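# Slide tommy bar through clamp screw to its knob

## Task

Push the tommy bar sideways through the hole in the clamp's screw, and keep going until the knob at the end of its longer side rests against the screw.

## Robot and tools

Robot: two arms, left_arm and right_arm, each ending in a two-finger gripper. Bases in the scene frame: left_arm at (+0.051, +0.270, 0) m, right_arm at (+0.040, -0.254, 0) m, both turned only slightly about z. A camera stand sits behind the arms. Images come from cam_head_left and cam_head_right (672x504 each); zoom_image also accepts cam_left_wrist and cam_right_wrist.

Frames. Scene frame: origin at table-top height midway between the nominal bases, +x out over the table, +z up, left_arm toward +y (arm names do not match image sides). Reported positions, orientations, velocities and targets are in the scene frame. Offsets sent in commands are along the current Hand target's own axes. On the gripper, +z is the finger direction and the fingers open along y; end_effector_position is the point between the pads, roughly 1 cm short of the tips. Printed hand poses can be wrong by a few centimetres, more when the arm reaches far.

Command row layout (shared by execute_actions and move): one flat list of 14 numbers covering both arms, always all 14 even if one arm stays still: dx, dy, dz, rx, ry, rz, opening for left_arm, then the same seven for right_arm. The first six per arm are an offset, not a pose, measured from that arm's Hand target as it stood when the action or move began, along that target's axes. Scale: 1.0 equals 0.6 m of travel or 180 degrees; rx, ry, rz form a single rotation vector. Values lie in [-1, 1]. Opening is absolute, not an offset: +1 fully open (0.093 m), -1 closed. Sending six zeros re-requests the current Hand target; a zero opening is itself a command, so to keep a gripper unchanged resend its present opening.

execute_actions(actions, cameras): actions is a list of actions; each action is a table of at most 15 rows, one row per 1/30 s step; a short table repeats its final row to fill 15 steps. Every row counts from the action's start pose, not the previous row; repeating an offset in a new action moves further. An empty actions list returns state and images. cameras: list of names, ["all"], [] for none; an unknown name voids the call.

move(target, speed, blend, opening_speed, grip_force, blocking, cameras): drives each gripper on a straight line toward its target. target is one 14-number row or a list of up to 15 rows, all offsets from the same starting Hand targets. speed in m/s, 0.002 to 2.9, default 0.25 (rotation up to twice that in rad/s), one number or one per target. blend in metres rounds corners between listed targets; 0 stops at each. opening_speed: opening change per second on the -1..+1 scale, at least 0.2. grip_force: newtons per pad, 10 to 50, one value or one per arm; it persists, and low values close slowly. blocking=false returns after about 0.5 s while the move continues. Paths do not avoid obstacles or the other arm; faster motion lags and overshoots more and hits harder. Avoid paths passing close to an arm's own base. Moves are capped at 10 s.

wait(seconds 0 to 10, cameras): lets time pass holding commands. stop(cameras): brakes a running move. zoom_image(camera, region [x0, y0, x1, y1] in pixels from the top-left, at most 504 by 504): enlarges part of the latest image. finished_scene(scene): ends the current scene, given its number; call nothing after it in that reply.

Results: per gripper end_effector_position (m) and end_effector_quat_wxyz, Hand target (base for the next offsets), Tool commands, grip_measured (motor position on the opening scale; pads meet near -0.94; each mm of object width adds about 0.0208; may read up to 0.02 high), Joint positions (last entry is finger gap in m), joint velocities (may be reported as within noise), joint torques (include arm weight; joints 1-3 wrap at ±28 N m), and step readings for actions. A move adds a move: line giving its ending (done, off_target, moving, held, fault) and limits (paced means clipped, held means steps withheld). Done means within 10 mm and 2 degrees.

Behaviour: orientation commands are clipped to 40 degrees from the measured one per step. Friction and gravity leave the gripper short, low or tilted; check after each move and correct by sending the missing offset. Small commands may not move or may drift sideways. Grip a flat rigid part with an opening about 0.24 below its width reading; keep sending it to hold, send well above to release. Joint limits (rad): waist -2.618..3.054, shoulder 0..3.142, elbow 0..3.142 (straight 2.901), wrist pitch and yaw ±1.571, wrist roll ±2.094.

Avoid: dropping the bar or releasing it while it moves, anything leaving the table, fast impacts or hard pushes on the clamp, contact or squeezing between the two arms or grippers, strain on wrist camera cables, and holding stretched or stalled poses long (motors overheat: MOTOR HOT at 75 °C, fault and fold at 90 °C). To end a push, command the target back past the gripper.

Each tool is called after "Call:" by a JSON object that holds its "op" and its "data".

## Session

Call:
{"op": "execute_actions", "data": {"actions": []}}

Scene clock: 0.00 s.
left_arm: end_effector_position=(+0.4126, +0.2802, +0.1281) grip_measured=+1.000 end_effector_quat_wxyz=(+0.673, -0.040, +0.737, +0.044) | right_arm: end_effector_position=(+0.3976, -0.2356, +0.1115) grip_measured=+1.000 end_effector_quat_wxyz=(+0.648, +0.022, +0.761, -0.011)
Joint positions: left_arm=[-0.069 1.54 0.177 1.272 -0.168 -0.004 0.093] | right_arm=[0.075 1.535 0.173 1.2 0.177 0.04 0.093]
Joint velocities: within noise
Joint torques (N m): no reading
Heat: left arm: 36 °C; right arm: 33 °C.
Hand target: left_arm +0.4146, +0.2802, +0.1356; +0.682, -0.041, +0.729, +0.043 | right_arm +0.4001, -0.2353, +0.1191; +0.658, +0.023, +0.753, -0.010
Tool commands: left_gripper/opening=+1.0 right_gripper/opening=+1.0

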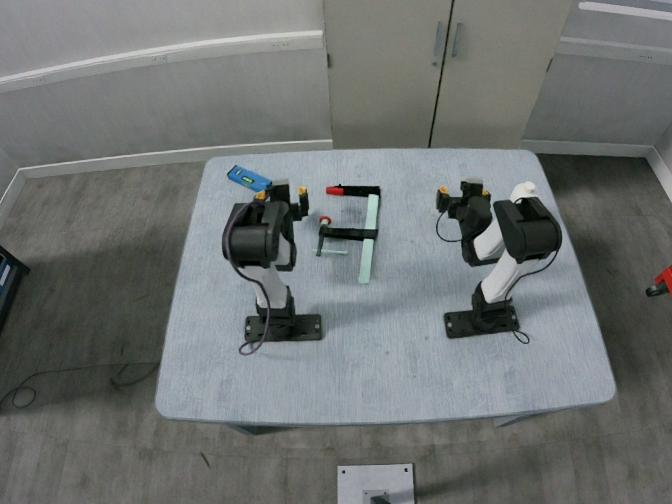

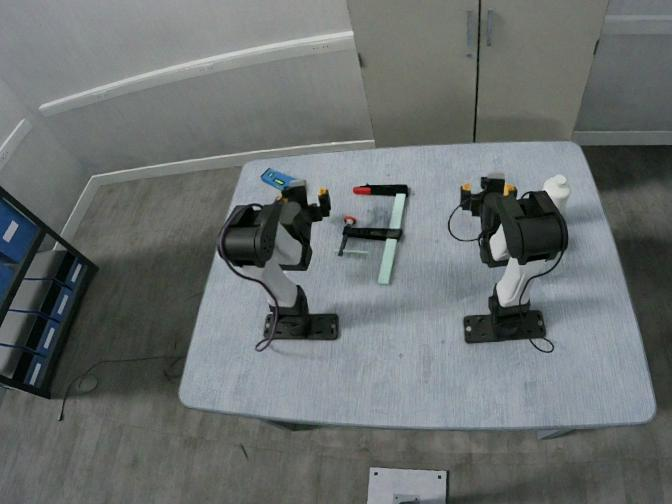

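Call:
{"op": "zoom_image", "data": {"camera": "cam_head_left", "region": [290, 170, 400, 290]}}

Call:
{"op": "zoom_image", "data": {"camera": "cam_head_right", "region": [315, 170, 425, 290]}}

Scaled by 4.200 from the camera's 672x504 image, which has a finer 960x720 frame.

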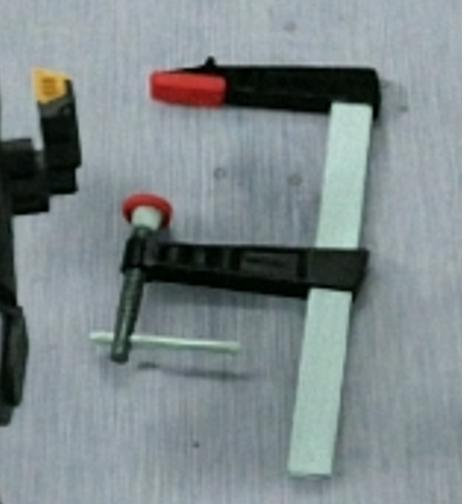

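Scaled by 4.200 from the camera's 672x504 image, which has a finer 960x720 frame.

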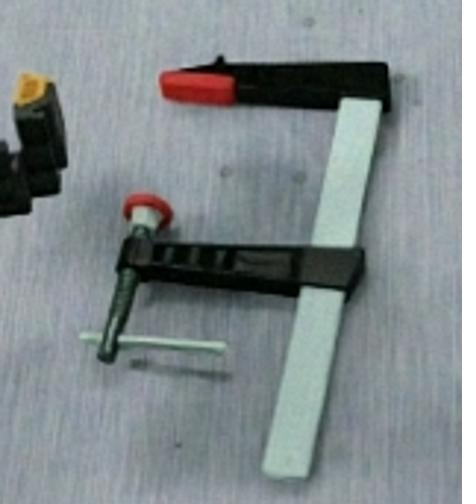

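Call:
{"op": "move", "data": {"target": [0,0,0,0,0,0,1,-0.042,0.347,-0.275,-0.361,0.350,-0.420,-1], "cameras": ["all"]}}

Call:
{"op": "zoom_image", "data": {"camera": "cam_head_left", "region": [290, 170, 440, 320]}}

Call:
{"op": "zoom_image", "data": {"camera": "cam_head_right", "region": [315, 170, 465, 320]}}

Scene clock: 6.07 s.
left_arm: end_effector_position=(+0.4126, +0.2802, +0.1281) grip_measured=+1.000 end_effector_quat_wxyz=(+0.673, -0.040, +0.737, +0.044) | right_arm: end_effector_position=(+0.2499, -0.0248, +0.1642) grip_measured=-0.975 end_effector_quat_wxyz=(+0.003, +0.701, -0.713, +0.004)
Joint positions: left_arm=[-0.069 1.54 0.177 1.272 -0.168 -0.004 0.093] | right_arm=[0.775 1.731 1.619 -1.467 0.007 -0.721 0]
Joint torques (N m): left_arm=[-0.03 -4.27 4.66 2.59 -0.03 0.04] | right_arm=[0.9 -6.54 8.28 0.05 0.01 -0.2]
Heat: left arm: 38 °C; right arm: 33 °C.
Hand target: left_arm +0.4146, +0.2802, +0.1356; +0.682, -0.041, +0.729, +0.043 | right_arm +0.2500, -0.0204, +0.1695; +0.000, +0.708, -0.707, +0.000
Off the commanded pose: left_arm 0.008 m, 1 deg | right_arm 0.007 m, 1 deg.
move: done

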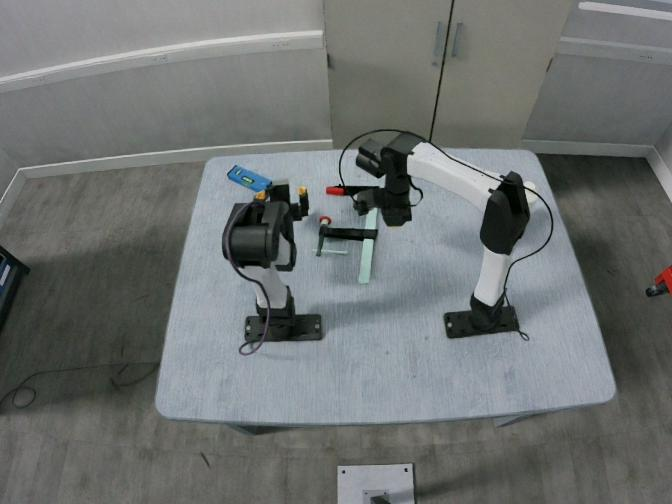

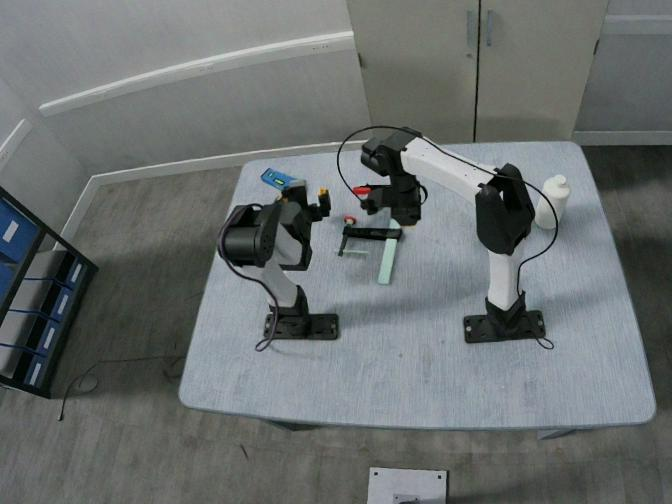

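Scaled by 3.360 from the camera's 672x504 image, which has a finer 960x720 frame.

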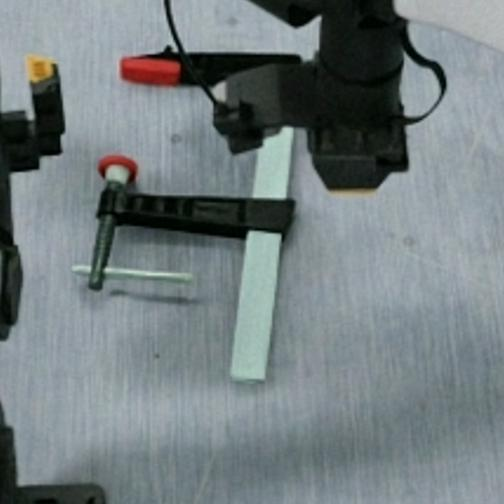

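Scaled by 3.360 from the camera's 672x504 image, which has a finer 960x720 frame.

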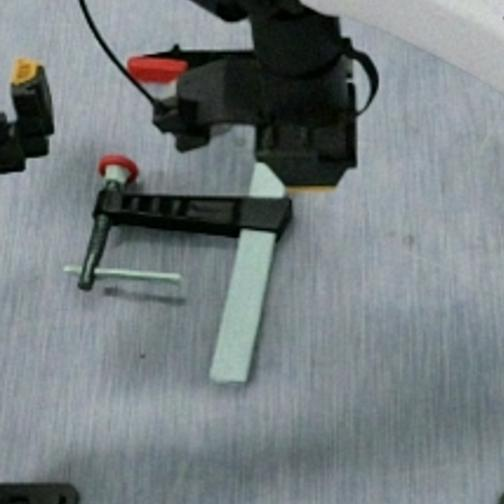

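Call:
{"op": "move", "data": {"target": [0,0,0,0,0,0,1,-0.171,0.022,0.149,0,0,0,-1], "cameras": ["all"]}}

Call:
{"op": "zoom_image", "data": {"camera": "cam_head_left", "region": [300, 190, 400, 290]}}

Call:
{"op": "zoom_image", "data": {"camera": "cam_head_right", "region": [325, 190, 425, 290]}}

Scene clock: 7.73 s.
left_arm: end_effector_position=(+0.4126, +0.2802, +0.1281) grip_measured=+1.000 end_effector_quat_wxyz=(+0.673, -0.040, +0.737, +0.044) | right_arm: end_effector_position=(+0.2323, +0.0705, +0.0740) grip_measured=-0.975 end_effector_quat_wxyz=(+0.020, +0.711, -0.702, +0.009)
Joint positions: left_arm=[-0.069 1.54 0.177 1.272 -0.168 -0.004 0.093] | right_arm=[0.981 2.032 1.657 -1.24 0.007 -0.545 0]
Joint torques (N m): left_arm=[-0.02 -4.29 4.66 2.59 -0.02 0.04] | right_arm=[0.47 -9.5 8.12 0.32 0.01 0.04]
Heat: left arm: 39 °C; right arm: 33 °C.
Hand target: left_arm +0.4146, +0.2802, +0.1356; +0.682, -0.041, +0.729, +0.043 | right_arm +0.2367, +0.0821, +0.0800; +0.000, +0.708, -0.707, +0.000
Off the commanded pose: left_arm 0.008 m, 1 deg | right_arm 0.014 m, 3 deg.
move: off_target (right_arm)

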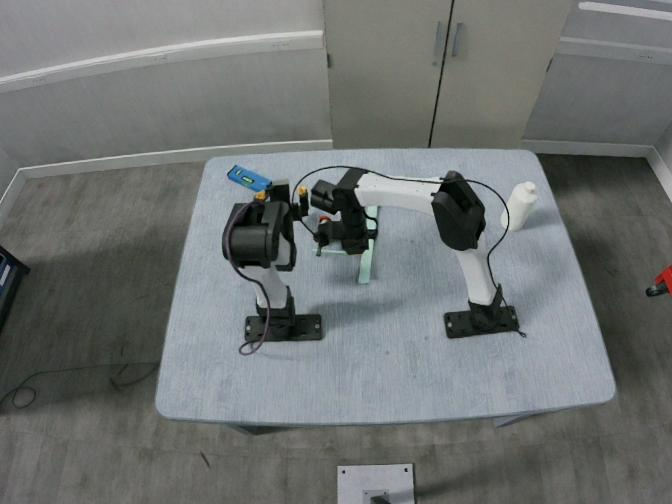

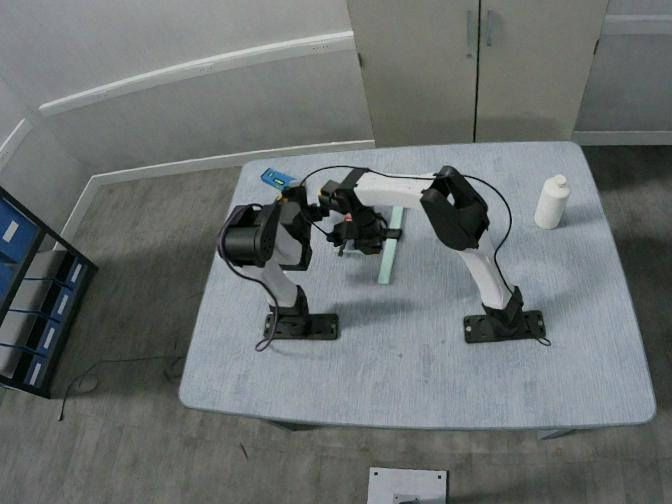

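Scaled by 5.040 from the camera's 672x504 image, which has a finer 960x720 frame.

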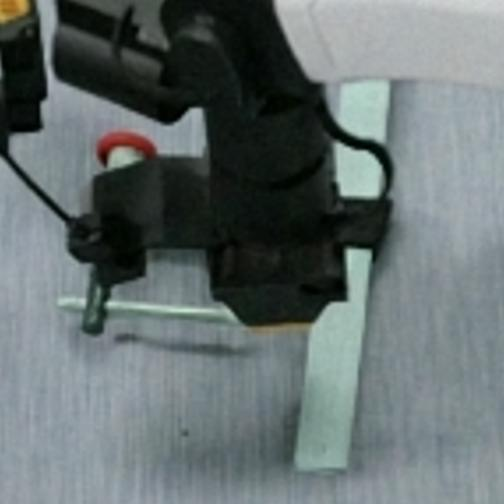

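Scaled by 5.040 from the camera's 672x504 image, which has a finer 960x720 frame.

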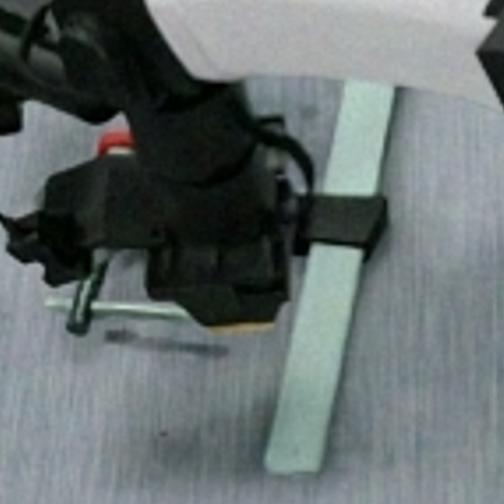

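Call:
{"op": "move", "data": {"target": [[0,0,0,0,0,0,1,0.008,-0.025,0.02,0,0,0,-1],[0,0,0,0,0,0,1,0.008,-0.025,0.085,0,0,0,-1]], "speed": 0.1, "cameras": ["all"]}}

Call:
{"op": "zoom_image", "data": {"camera": "cam_head_left", "region": [300, 190, 400, 290]}}

Call:
{"op": "zoom_image", "data": {"camera": "cam_head_right", "region": [325, 190, 425, 290]}}

Scene clock: 10.03 s.
left_arm: end_effector_position=(+0.4126, +0.2802, +0.1281) grip_measured=+1.000 end_effector_quat_wxyz=(+0.673, -0.040, +0.737, +0.044) | right_arm: end_effector_position=(+0.2497, +0.0753, +0.0314) grip_measured=-0.975 end_effector_quat_wxyz=(+0.004, +0.705, -0.710, +0.005)
Joint positions: left_arm=[-0.069 1.54 0.177 1.272 -0.168 -0.004 0.093] | right_arm=[0.949 2.086 1.566 -1.062 0.007 -0.557 0]
Joint torques (N m): left_arm=[-0.03 -4.29 4.66 2.59 -0.02 0.04] | right_arm=[-0.03 -9.69 5.18 0.35 0.02 -0.18]
Heat: left arm: 39 °C; right arm: 34 °C.
Hand target: left_arm +0.4146, +0.2802, +0.1356; +0.682, -0.041, +0.729, +0.043 | right_arm +0.2519, +0.0773, +0.0290; +0.000, +0.708, -0.707, +0.000
Off the commanded pose: left_arm 0.008 m, 1 deg | right_arm 0.004 m, 1 deg.
move: done

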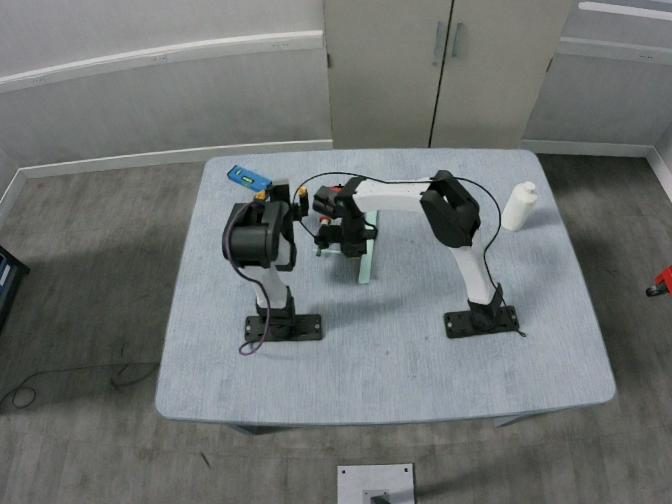

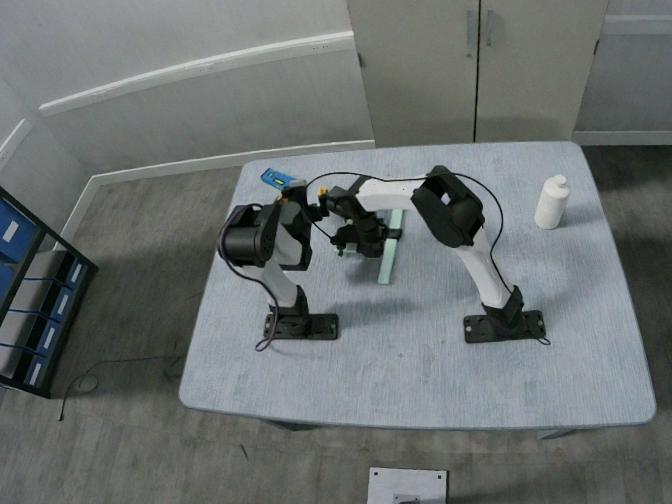

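Scaled by 5.040 from the camera's 672x504 image, which has a finer 960x720 frame.

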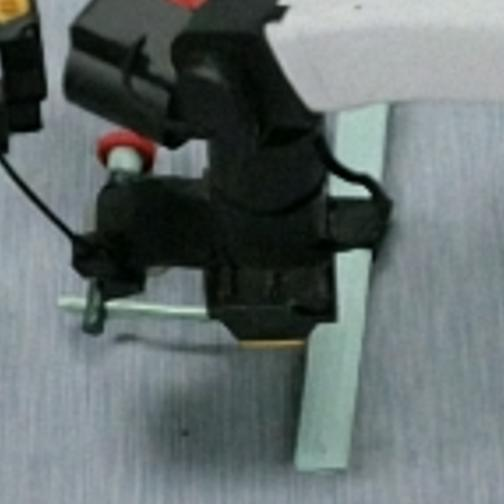

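Scaled by 5.040 from the camera's 672x504 image, which has a finer 960x720 frame.

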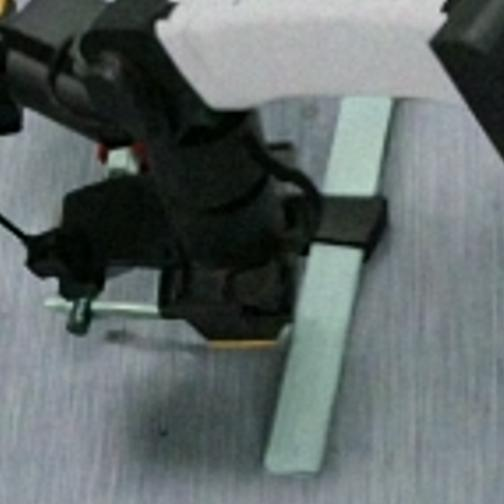

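Call:
{"op": "move", "data": {"target": [0,0.27,0,0,0,0,1,0,0,0,0,0,0,-1], "speed": 0.4}}

Call:
{"op": "move", "data": {"target": [0,0,0,0,0,0,1,-0.075,-0.012,0,0,0,0,-1], "speed": 0.06, "cameras": ["all"]}}

Call:
{"op": "zoom_image", "data": {"camera": "cam_head_left", "region": [290, 190, 390, 290]}}

Call:
{"op": "zoom_image", "data": {"camera": "cam_head_right", "region": [315, 190, 415, 290]}}

Scene clock: 11.80 s.
left_arm: end_effector_position=(+0.3915, +0.4353, +0.1322) grip_measured=+1.000 end_effector_quat_wxyz=(+0.678, -0.048, +0.732, +0.035) | right_arm: end_effector_position=(+0.2497, +0.0754, +0.0314) grip_measured=-0.975 end_effector_quat_wxyz=(+0.004, +0.705, -0.710, +0.005)
Joint positions: left_arm=[0.679 1.641 0.301 1.248 0.581 0.037 0.093] | right_arm=[0.949 2.086 1.566 -1.061 0.007 -0.557 0]
Joint torques (N m): left_arm=[0.65 -3.75 6.08 2.28 0.06 0.17] | right_arm=[-0.03 -9.69 5.19 0.39 0.03 -0.18]
Heat: left arm: 39 °C; right arm: 34 °C.
Hand target: left_arm +0.3954, +0.4411, +0.1369; +0.682, -0.041, +0.729, +0.043 | right_arm +0.2519, +0.0773, +0.0290; +0.000, +0.708, -0.707, +0.000
Off the commanded pose: left_arm 0.008 m, 1 deg | right_arm 0.004 m, 1 deg.
move: done

Scene clock: 13.20 s.
left_arm: end_effector_position=(+0.3915, +0.4352, +0.1322) grip_measured=+1.000 end_effector_quat_wxyz=(+0.678, -0.048, +0.732, +0.035) | right_arm: end_effector_position=(+0.2600, +0.1163, +0.0259) grip_measured=-0.975 end_effector_quat_wxyz=(+0.002, +0.710, -0.704, +0.004)
Joint positions: left_arm=[0.679 1.641 0.301 1.247 0.582 0.037 0.093] | right_arm=[0.979 2.244 1.798 -1.13 0.007 -0.541 0]
Joint torques (N m): left_arm=[0.65 -3.77 6.06 2.3 0.09 0.18] | right_arm=[0.96 -10.28 8.27 0.15 0.02 0.05]
Heat: left arm: 39 °C; right arm: 35 °C.
Hand target: left_arm +0.3954, +0.4410, +0.1368; +0.682, -0.041, +0.729, +0.043 | right_arm +0.2590, +0.1224, +0.0290; +0.000, +0.708, -0.707, +0.000
Off the commanded pose: left_arm 0.008 m, 1 deg | right_arm 0.007 m, 1 deg.
move: done

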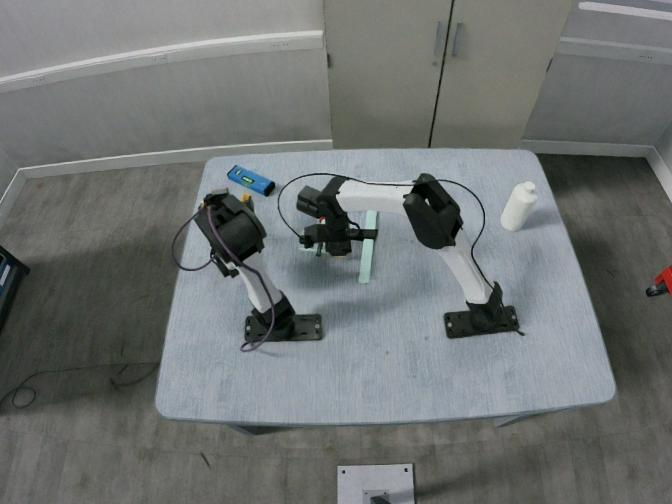

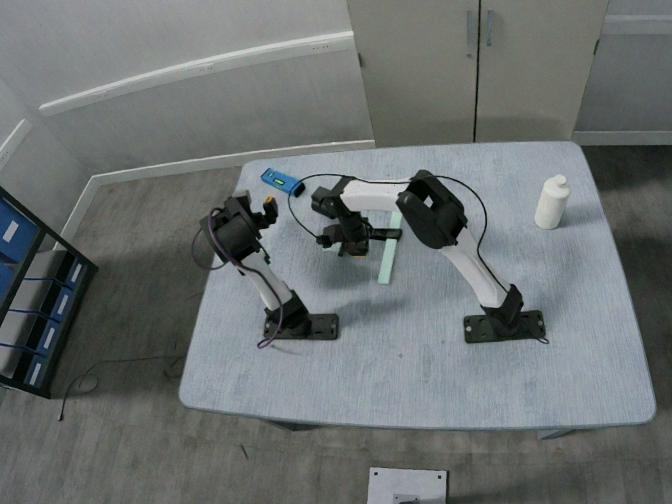

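Scaled by 5.040 from the camera's 672x504 image, which has a finer 960x720 frame.

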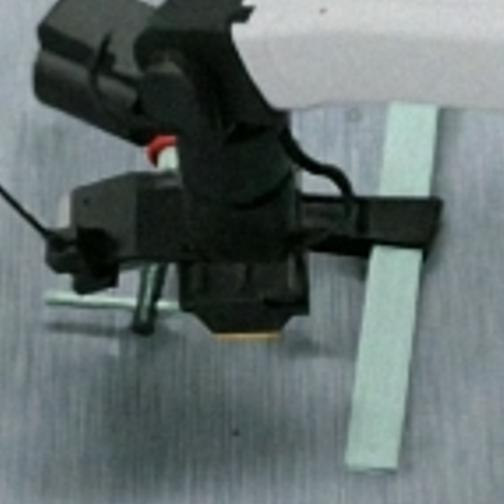

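Scaled by 5.040 from the camera's 672x504 image, which has a finer 960x720 frame.

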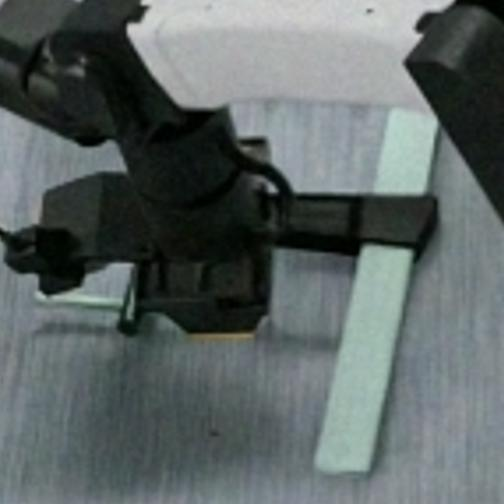

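Call:
{"op": "move", "data": {"target": [0,0,0,0,0,0,1,-0.045,0.003,0,0,0,0,-1], "speed": 0.05, "cameras": ["all"]}}

Call:
{"op": "zoom_image", "data": {"camera": "cam_head_left", "region": [290, 190, 390, 290]}}

Call:
{"op": "zoom_image", "data": {"camera": "cam_head_right", "region": [315, 190, 415, 290]}}

Scene clock: 14.37 s.
left_arm: end_effector_position=(+0.3915, +0.4352, +0.1322) grip_measured=+1.000 end_effector_quat_wxyz=(+0.678, -0.048, +0.732, +0.035) | right_arm: end_effector_position=(+0.2592, +0.1434, +0.0260) grip_measured=-0.975 end_effector_quat_wxyz=(+0.001, +0.709, -0.705, +0.004)
Joint positions: left_arm=[0.679 1.641 0.301 1.247 0.582 0.037 0.093] | right_arm=[1.011 2.345 1.971 -1.201 0.007 -0.508 0]
Joint torques (N m): left_arm=[0.65 -3.77 6.08 2.29 0.09 0.17] | right_arm=[1.06 -10.97 8.34 0.03 0.02 0.08]
Heat: left arm: 40 °C; right arm: 35 °C.
Hand target: left_arm +0.3954, +0.4410, +0.1368; +0.682, -0.041, +0.729, +0.043 | right_arm +0.2571, +0.1493, +0.0289; +0.000, +0.708, -0.707, +0.001
Off the commanded pose: left_arm 0.008 m, 1 deg | right_arm 0.007 m, 1 deg.
move: done

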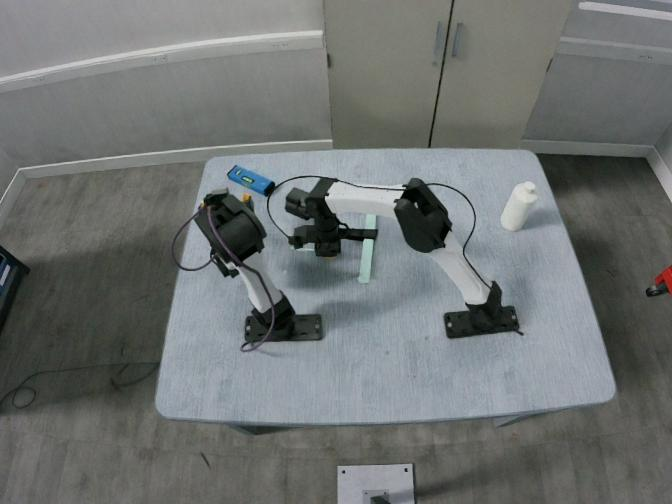

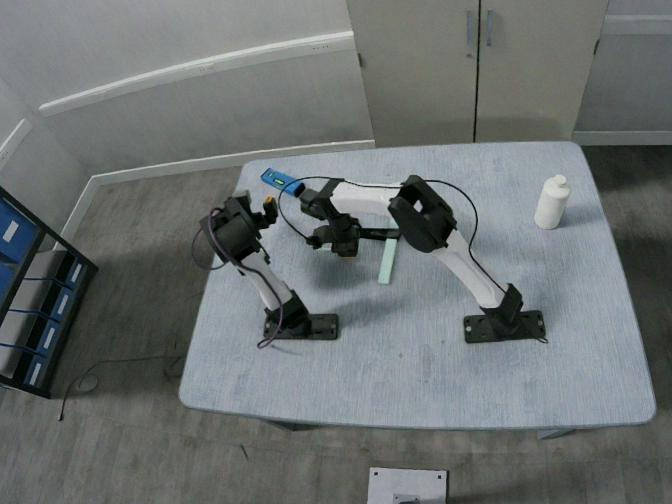

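Scaled by 5.040 from the camera's 672x504 image, which has a finer 960x720 frame.

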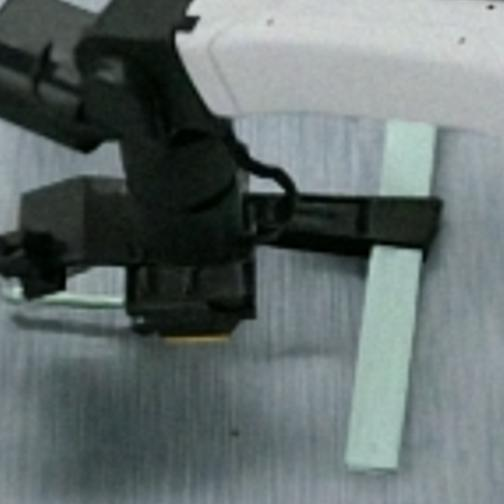

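Scaled by 5.040 from the camera's 672x504 image, which has a finer 960x720 frame.

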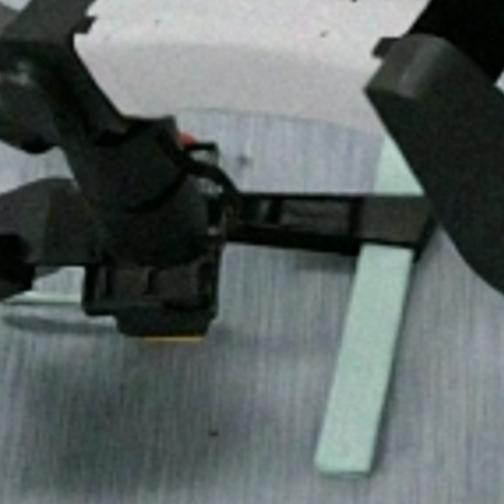

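Call:
{"op": "move", "data": {"target": [0,0,0,0,0,0,1,-0.012,0.003,0,0,0,0,-1], "speed": 0.03, "cameras": ["all"]}}

Call:
{"op": "zoom_image", "data": {"camera": "cam_head_left", "region": [290, 190, 390, 290]}}

Scene clock: 15.33 s.
left_arm: end_effector_position=(+0.3915, +0.4352, +0.1322) grip_measured=+1.000 end_effector_quat_wxyz=(+0.678, -0.048, +0.732, +0.035) | right_arm: end_effector_position=(+0.2571, +0.1450, +0.0266) grip_measured=-0.975 end_effector_quat_wxyz=(+0.011, +0.707, -0.707, +0.007)
Joint positions: left_arm=[0.679 1.641 0.301 1.247 0.582 0.037 0.093] | right_arm=[1.017 2.37 2.017 -1.242 0.007 -0.497 0]
Joint torques (N m): left_arm=[0.64 -3.77 6.06 2.29 0.09 0.17] | right_arm=[1.44 -10.95 8.53 0.29 0.02 0.05]
Heat: left arm: 40 °C; right arm: 35 °C.
Hand target: left_arm +0.3954, +0.4410, +0.1368; +0.682, -0.041, +0.729, +0.043 | right_arm +0.2553, +0.1565, +0.0290; +0.000, +0.708, -0.707, +0.000
Off the commanded pose: left_arm 0.008 m, 1 deg | right_arm 0.012 m, 1 deg.
move: off_target (right_arm)

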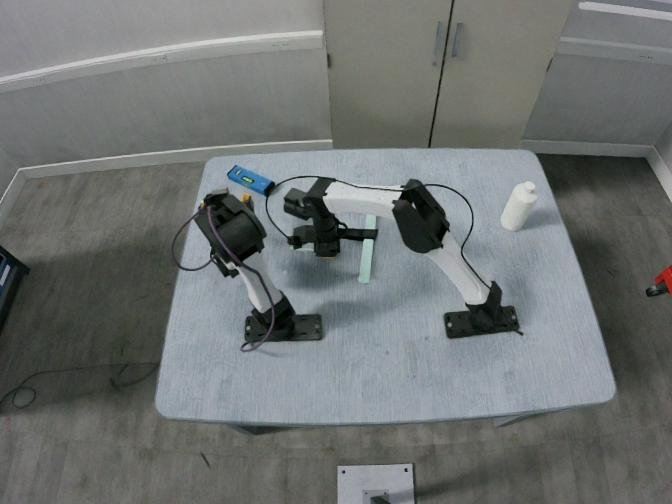

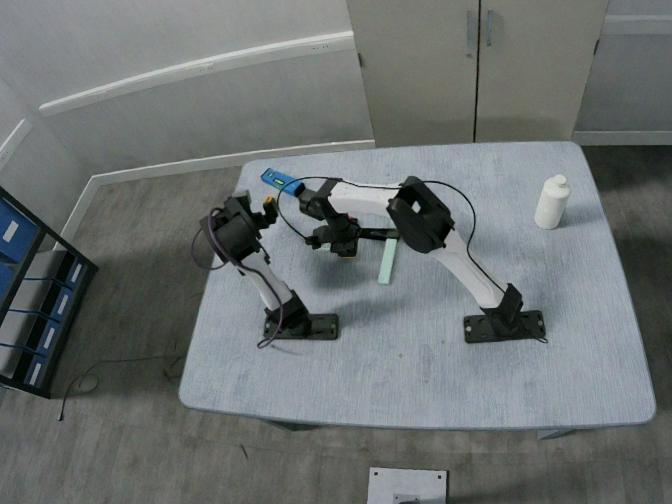

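Scaled by 5.040 from the camera's 672x504 image, which has a finer 960x720 frame.

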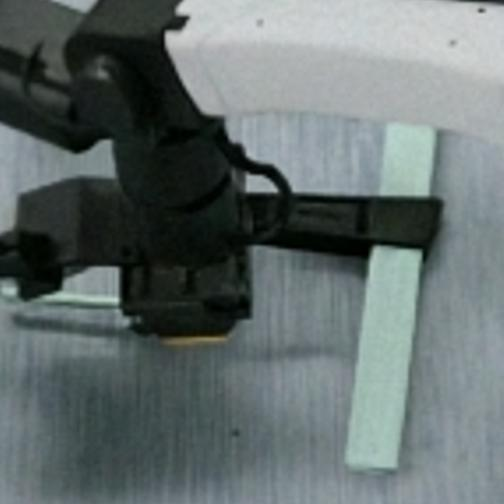

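Call:
{"op": "move", "data": {"target": [[0,0,0,0,0,0,1,-0.012,0,0,0,0,0,-1],[0,0,0,0,0,0,1,0.07,0,0,0,0,0,-1],[0,0,0,0,0,0,1,0.12,0,-0.14,0,0,0,-1],[0,0,0,0,0,0,1,0.35,0,-0.14,0,0,0,-1]], "speed": [0.03,0.12,0.2,0.3], "blend": [0,0.02,0.02,0], "cameras": ["all"]}}

Call:
{"op": "zoom_image", "data": {"camera": "cam_head_left", "region": [285, 210, 355, 280]}}

Call:
{"op": "zoom_image", "data": {"camera": "cam_head_right", "region": [305, 210, 375, 280]}}

Scene clock: 18.30 s.
left_arm: end_effector_position=(+0.3915, +0.4352, +0.1322) grip_measured=+1.000 end_effector_quat_wxyz=(+0.678, -0.048, +0.732, +0.035) | right_arm: end_effector_position=(+0.2541, -0.0551, +0.1086) grip_measured=-0.975 end_effector_quat_wxyz=(+0.017, +0.704, -0.710, +0.004)
Joint positions: left_arm=[0.679 1.641 0.301 1.247 0.582 0.037 0.093] | right_arm=[0.695 1.681 1.341 -1.264 0.008 -0.809 0]
Joint torques (N m): left_arm=[0.65 -3.77 6.08 2.29 0.08 0.18] | right_arm=[0.1 -8.95 4.96 0.32 0 -0.22]
Heat: left arm: 40 °C; right arm: 36 °C.
Hand target: left_arm +0.3954, +0.4410, +0.1368; +0.682, -0.041, +0.729, +0.043 | right_arm +0.2555, -0.0534, +0.1130; +0.000, +0.708, -0.707, +0.000
Off the commanded pose: left_arm 0.008 m, 1 deg | right_arm 0.005 m, 2 deg.
move: done

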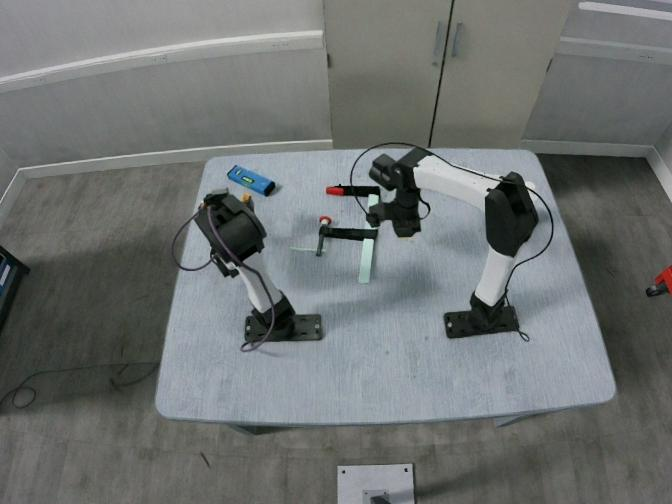

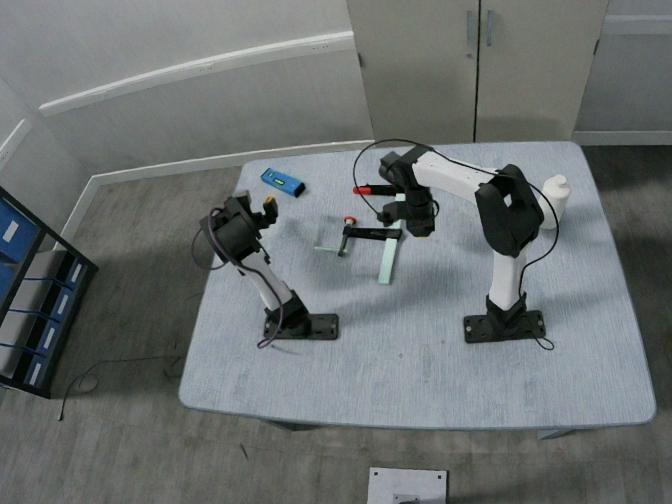

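Scaled by 7.200 from the camera's 672x504 image, which has a finer 960x720 frame.

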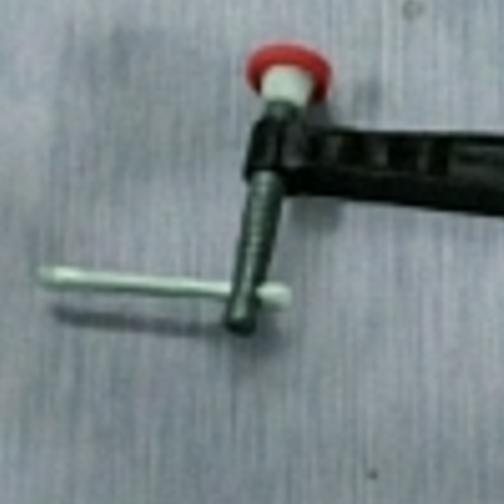

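Scaled by 7.200 from the camera's 672x504 image, which has a finer 960x720 frame.

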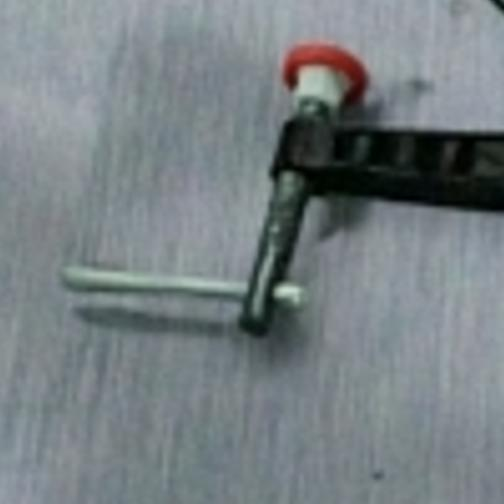

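Call:
{"op": "zoom_image", "data": {"camera": "cam_head_left", "region": [308, 240, 332, 264]}}

Call:
{"op": "zoom_image", "data": {"camera": "cam_head_right", "region": [332, 240, 356, 264]}}

Scaled by 21.000 from the camera's 672x504 image, which has a finer 960x720 frame.

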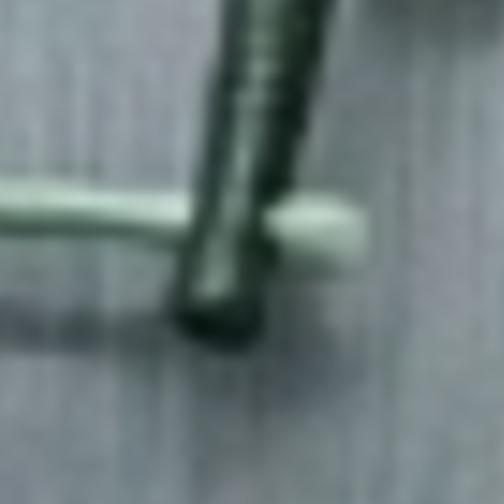

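Scaled by 21.000 from the camera's 672x504 image, which has a finer 960x720 frame.

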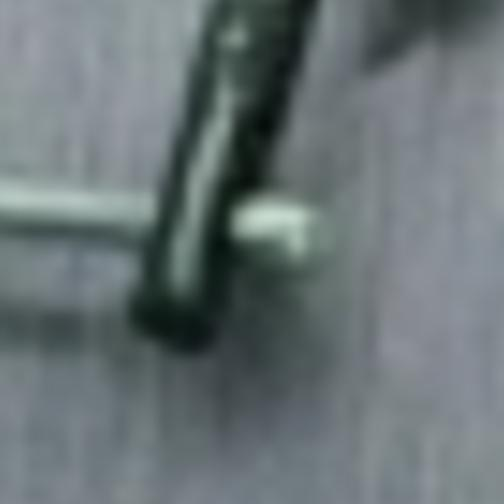

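Call:
{"op": "finished_scene", "data": {"scene": 2}}

The scene is finished: the task was done.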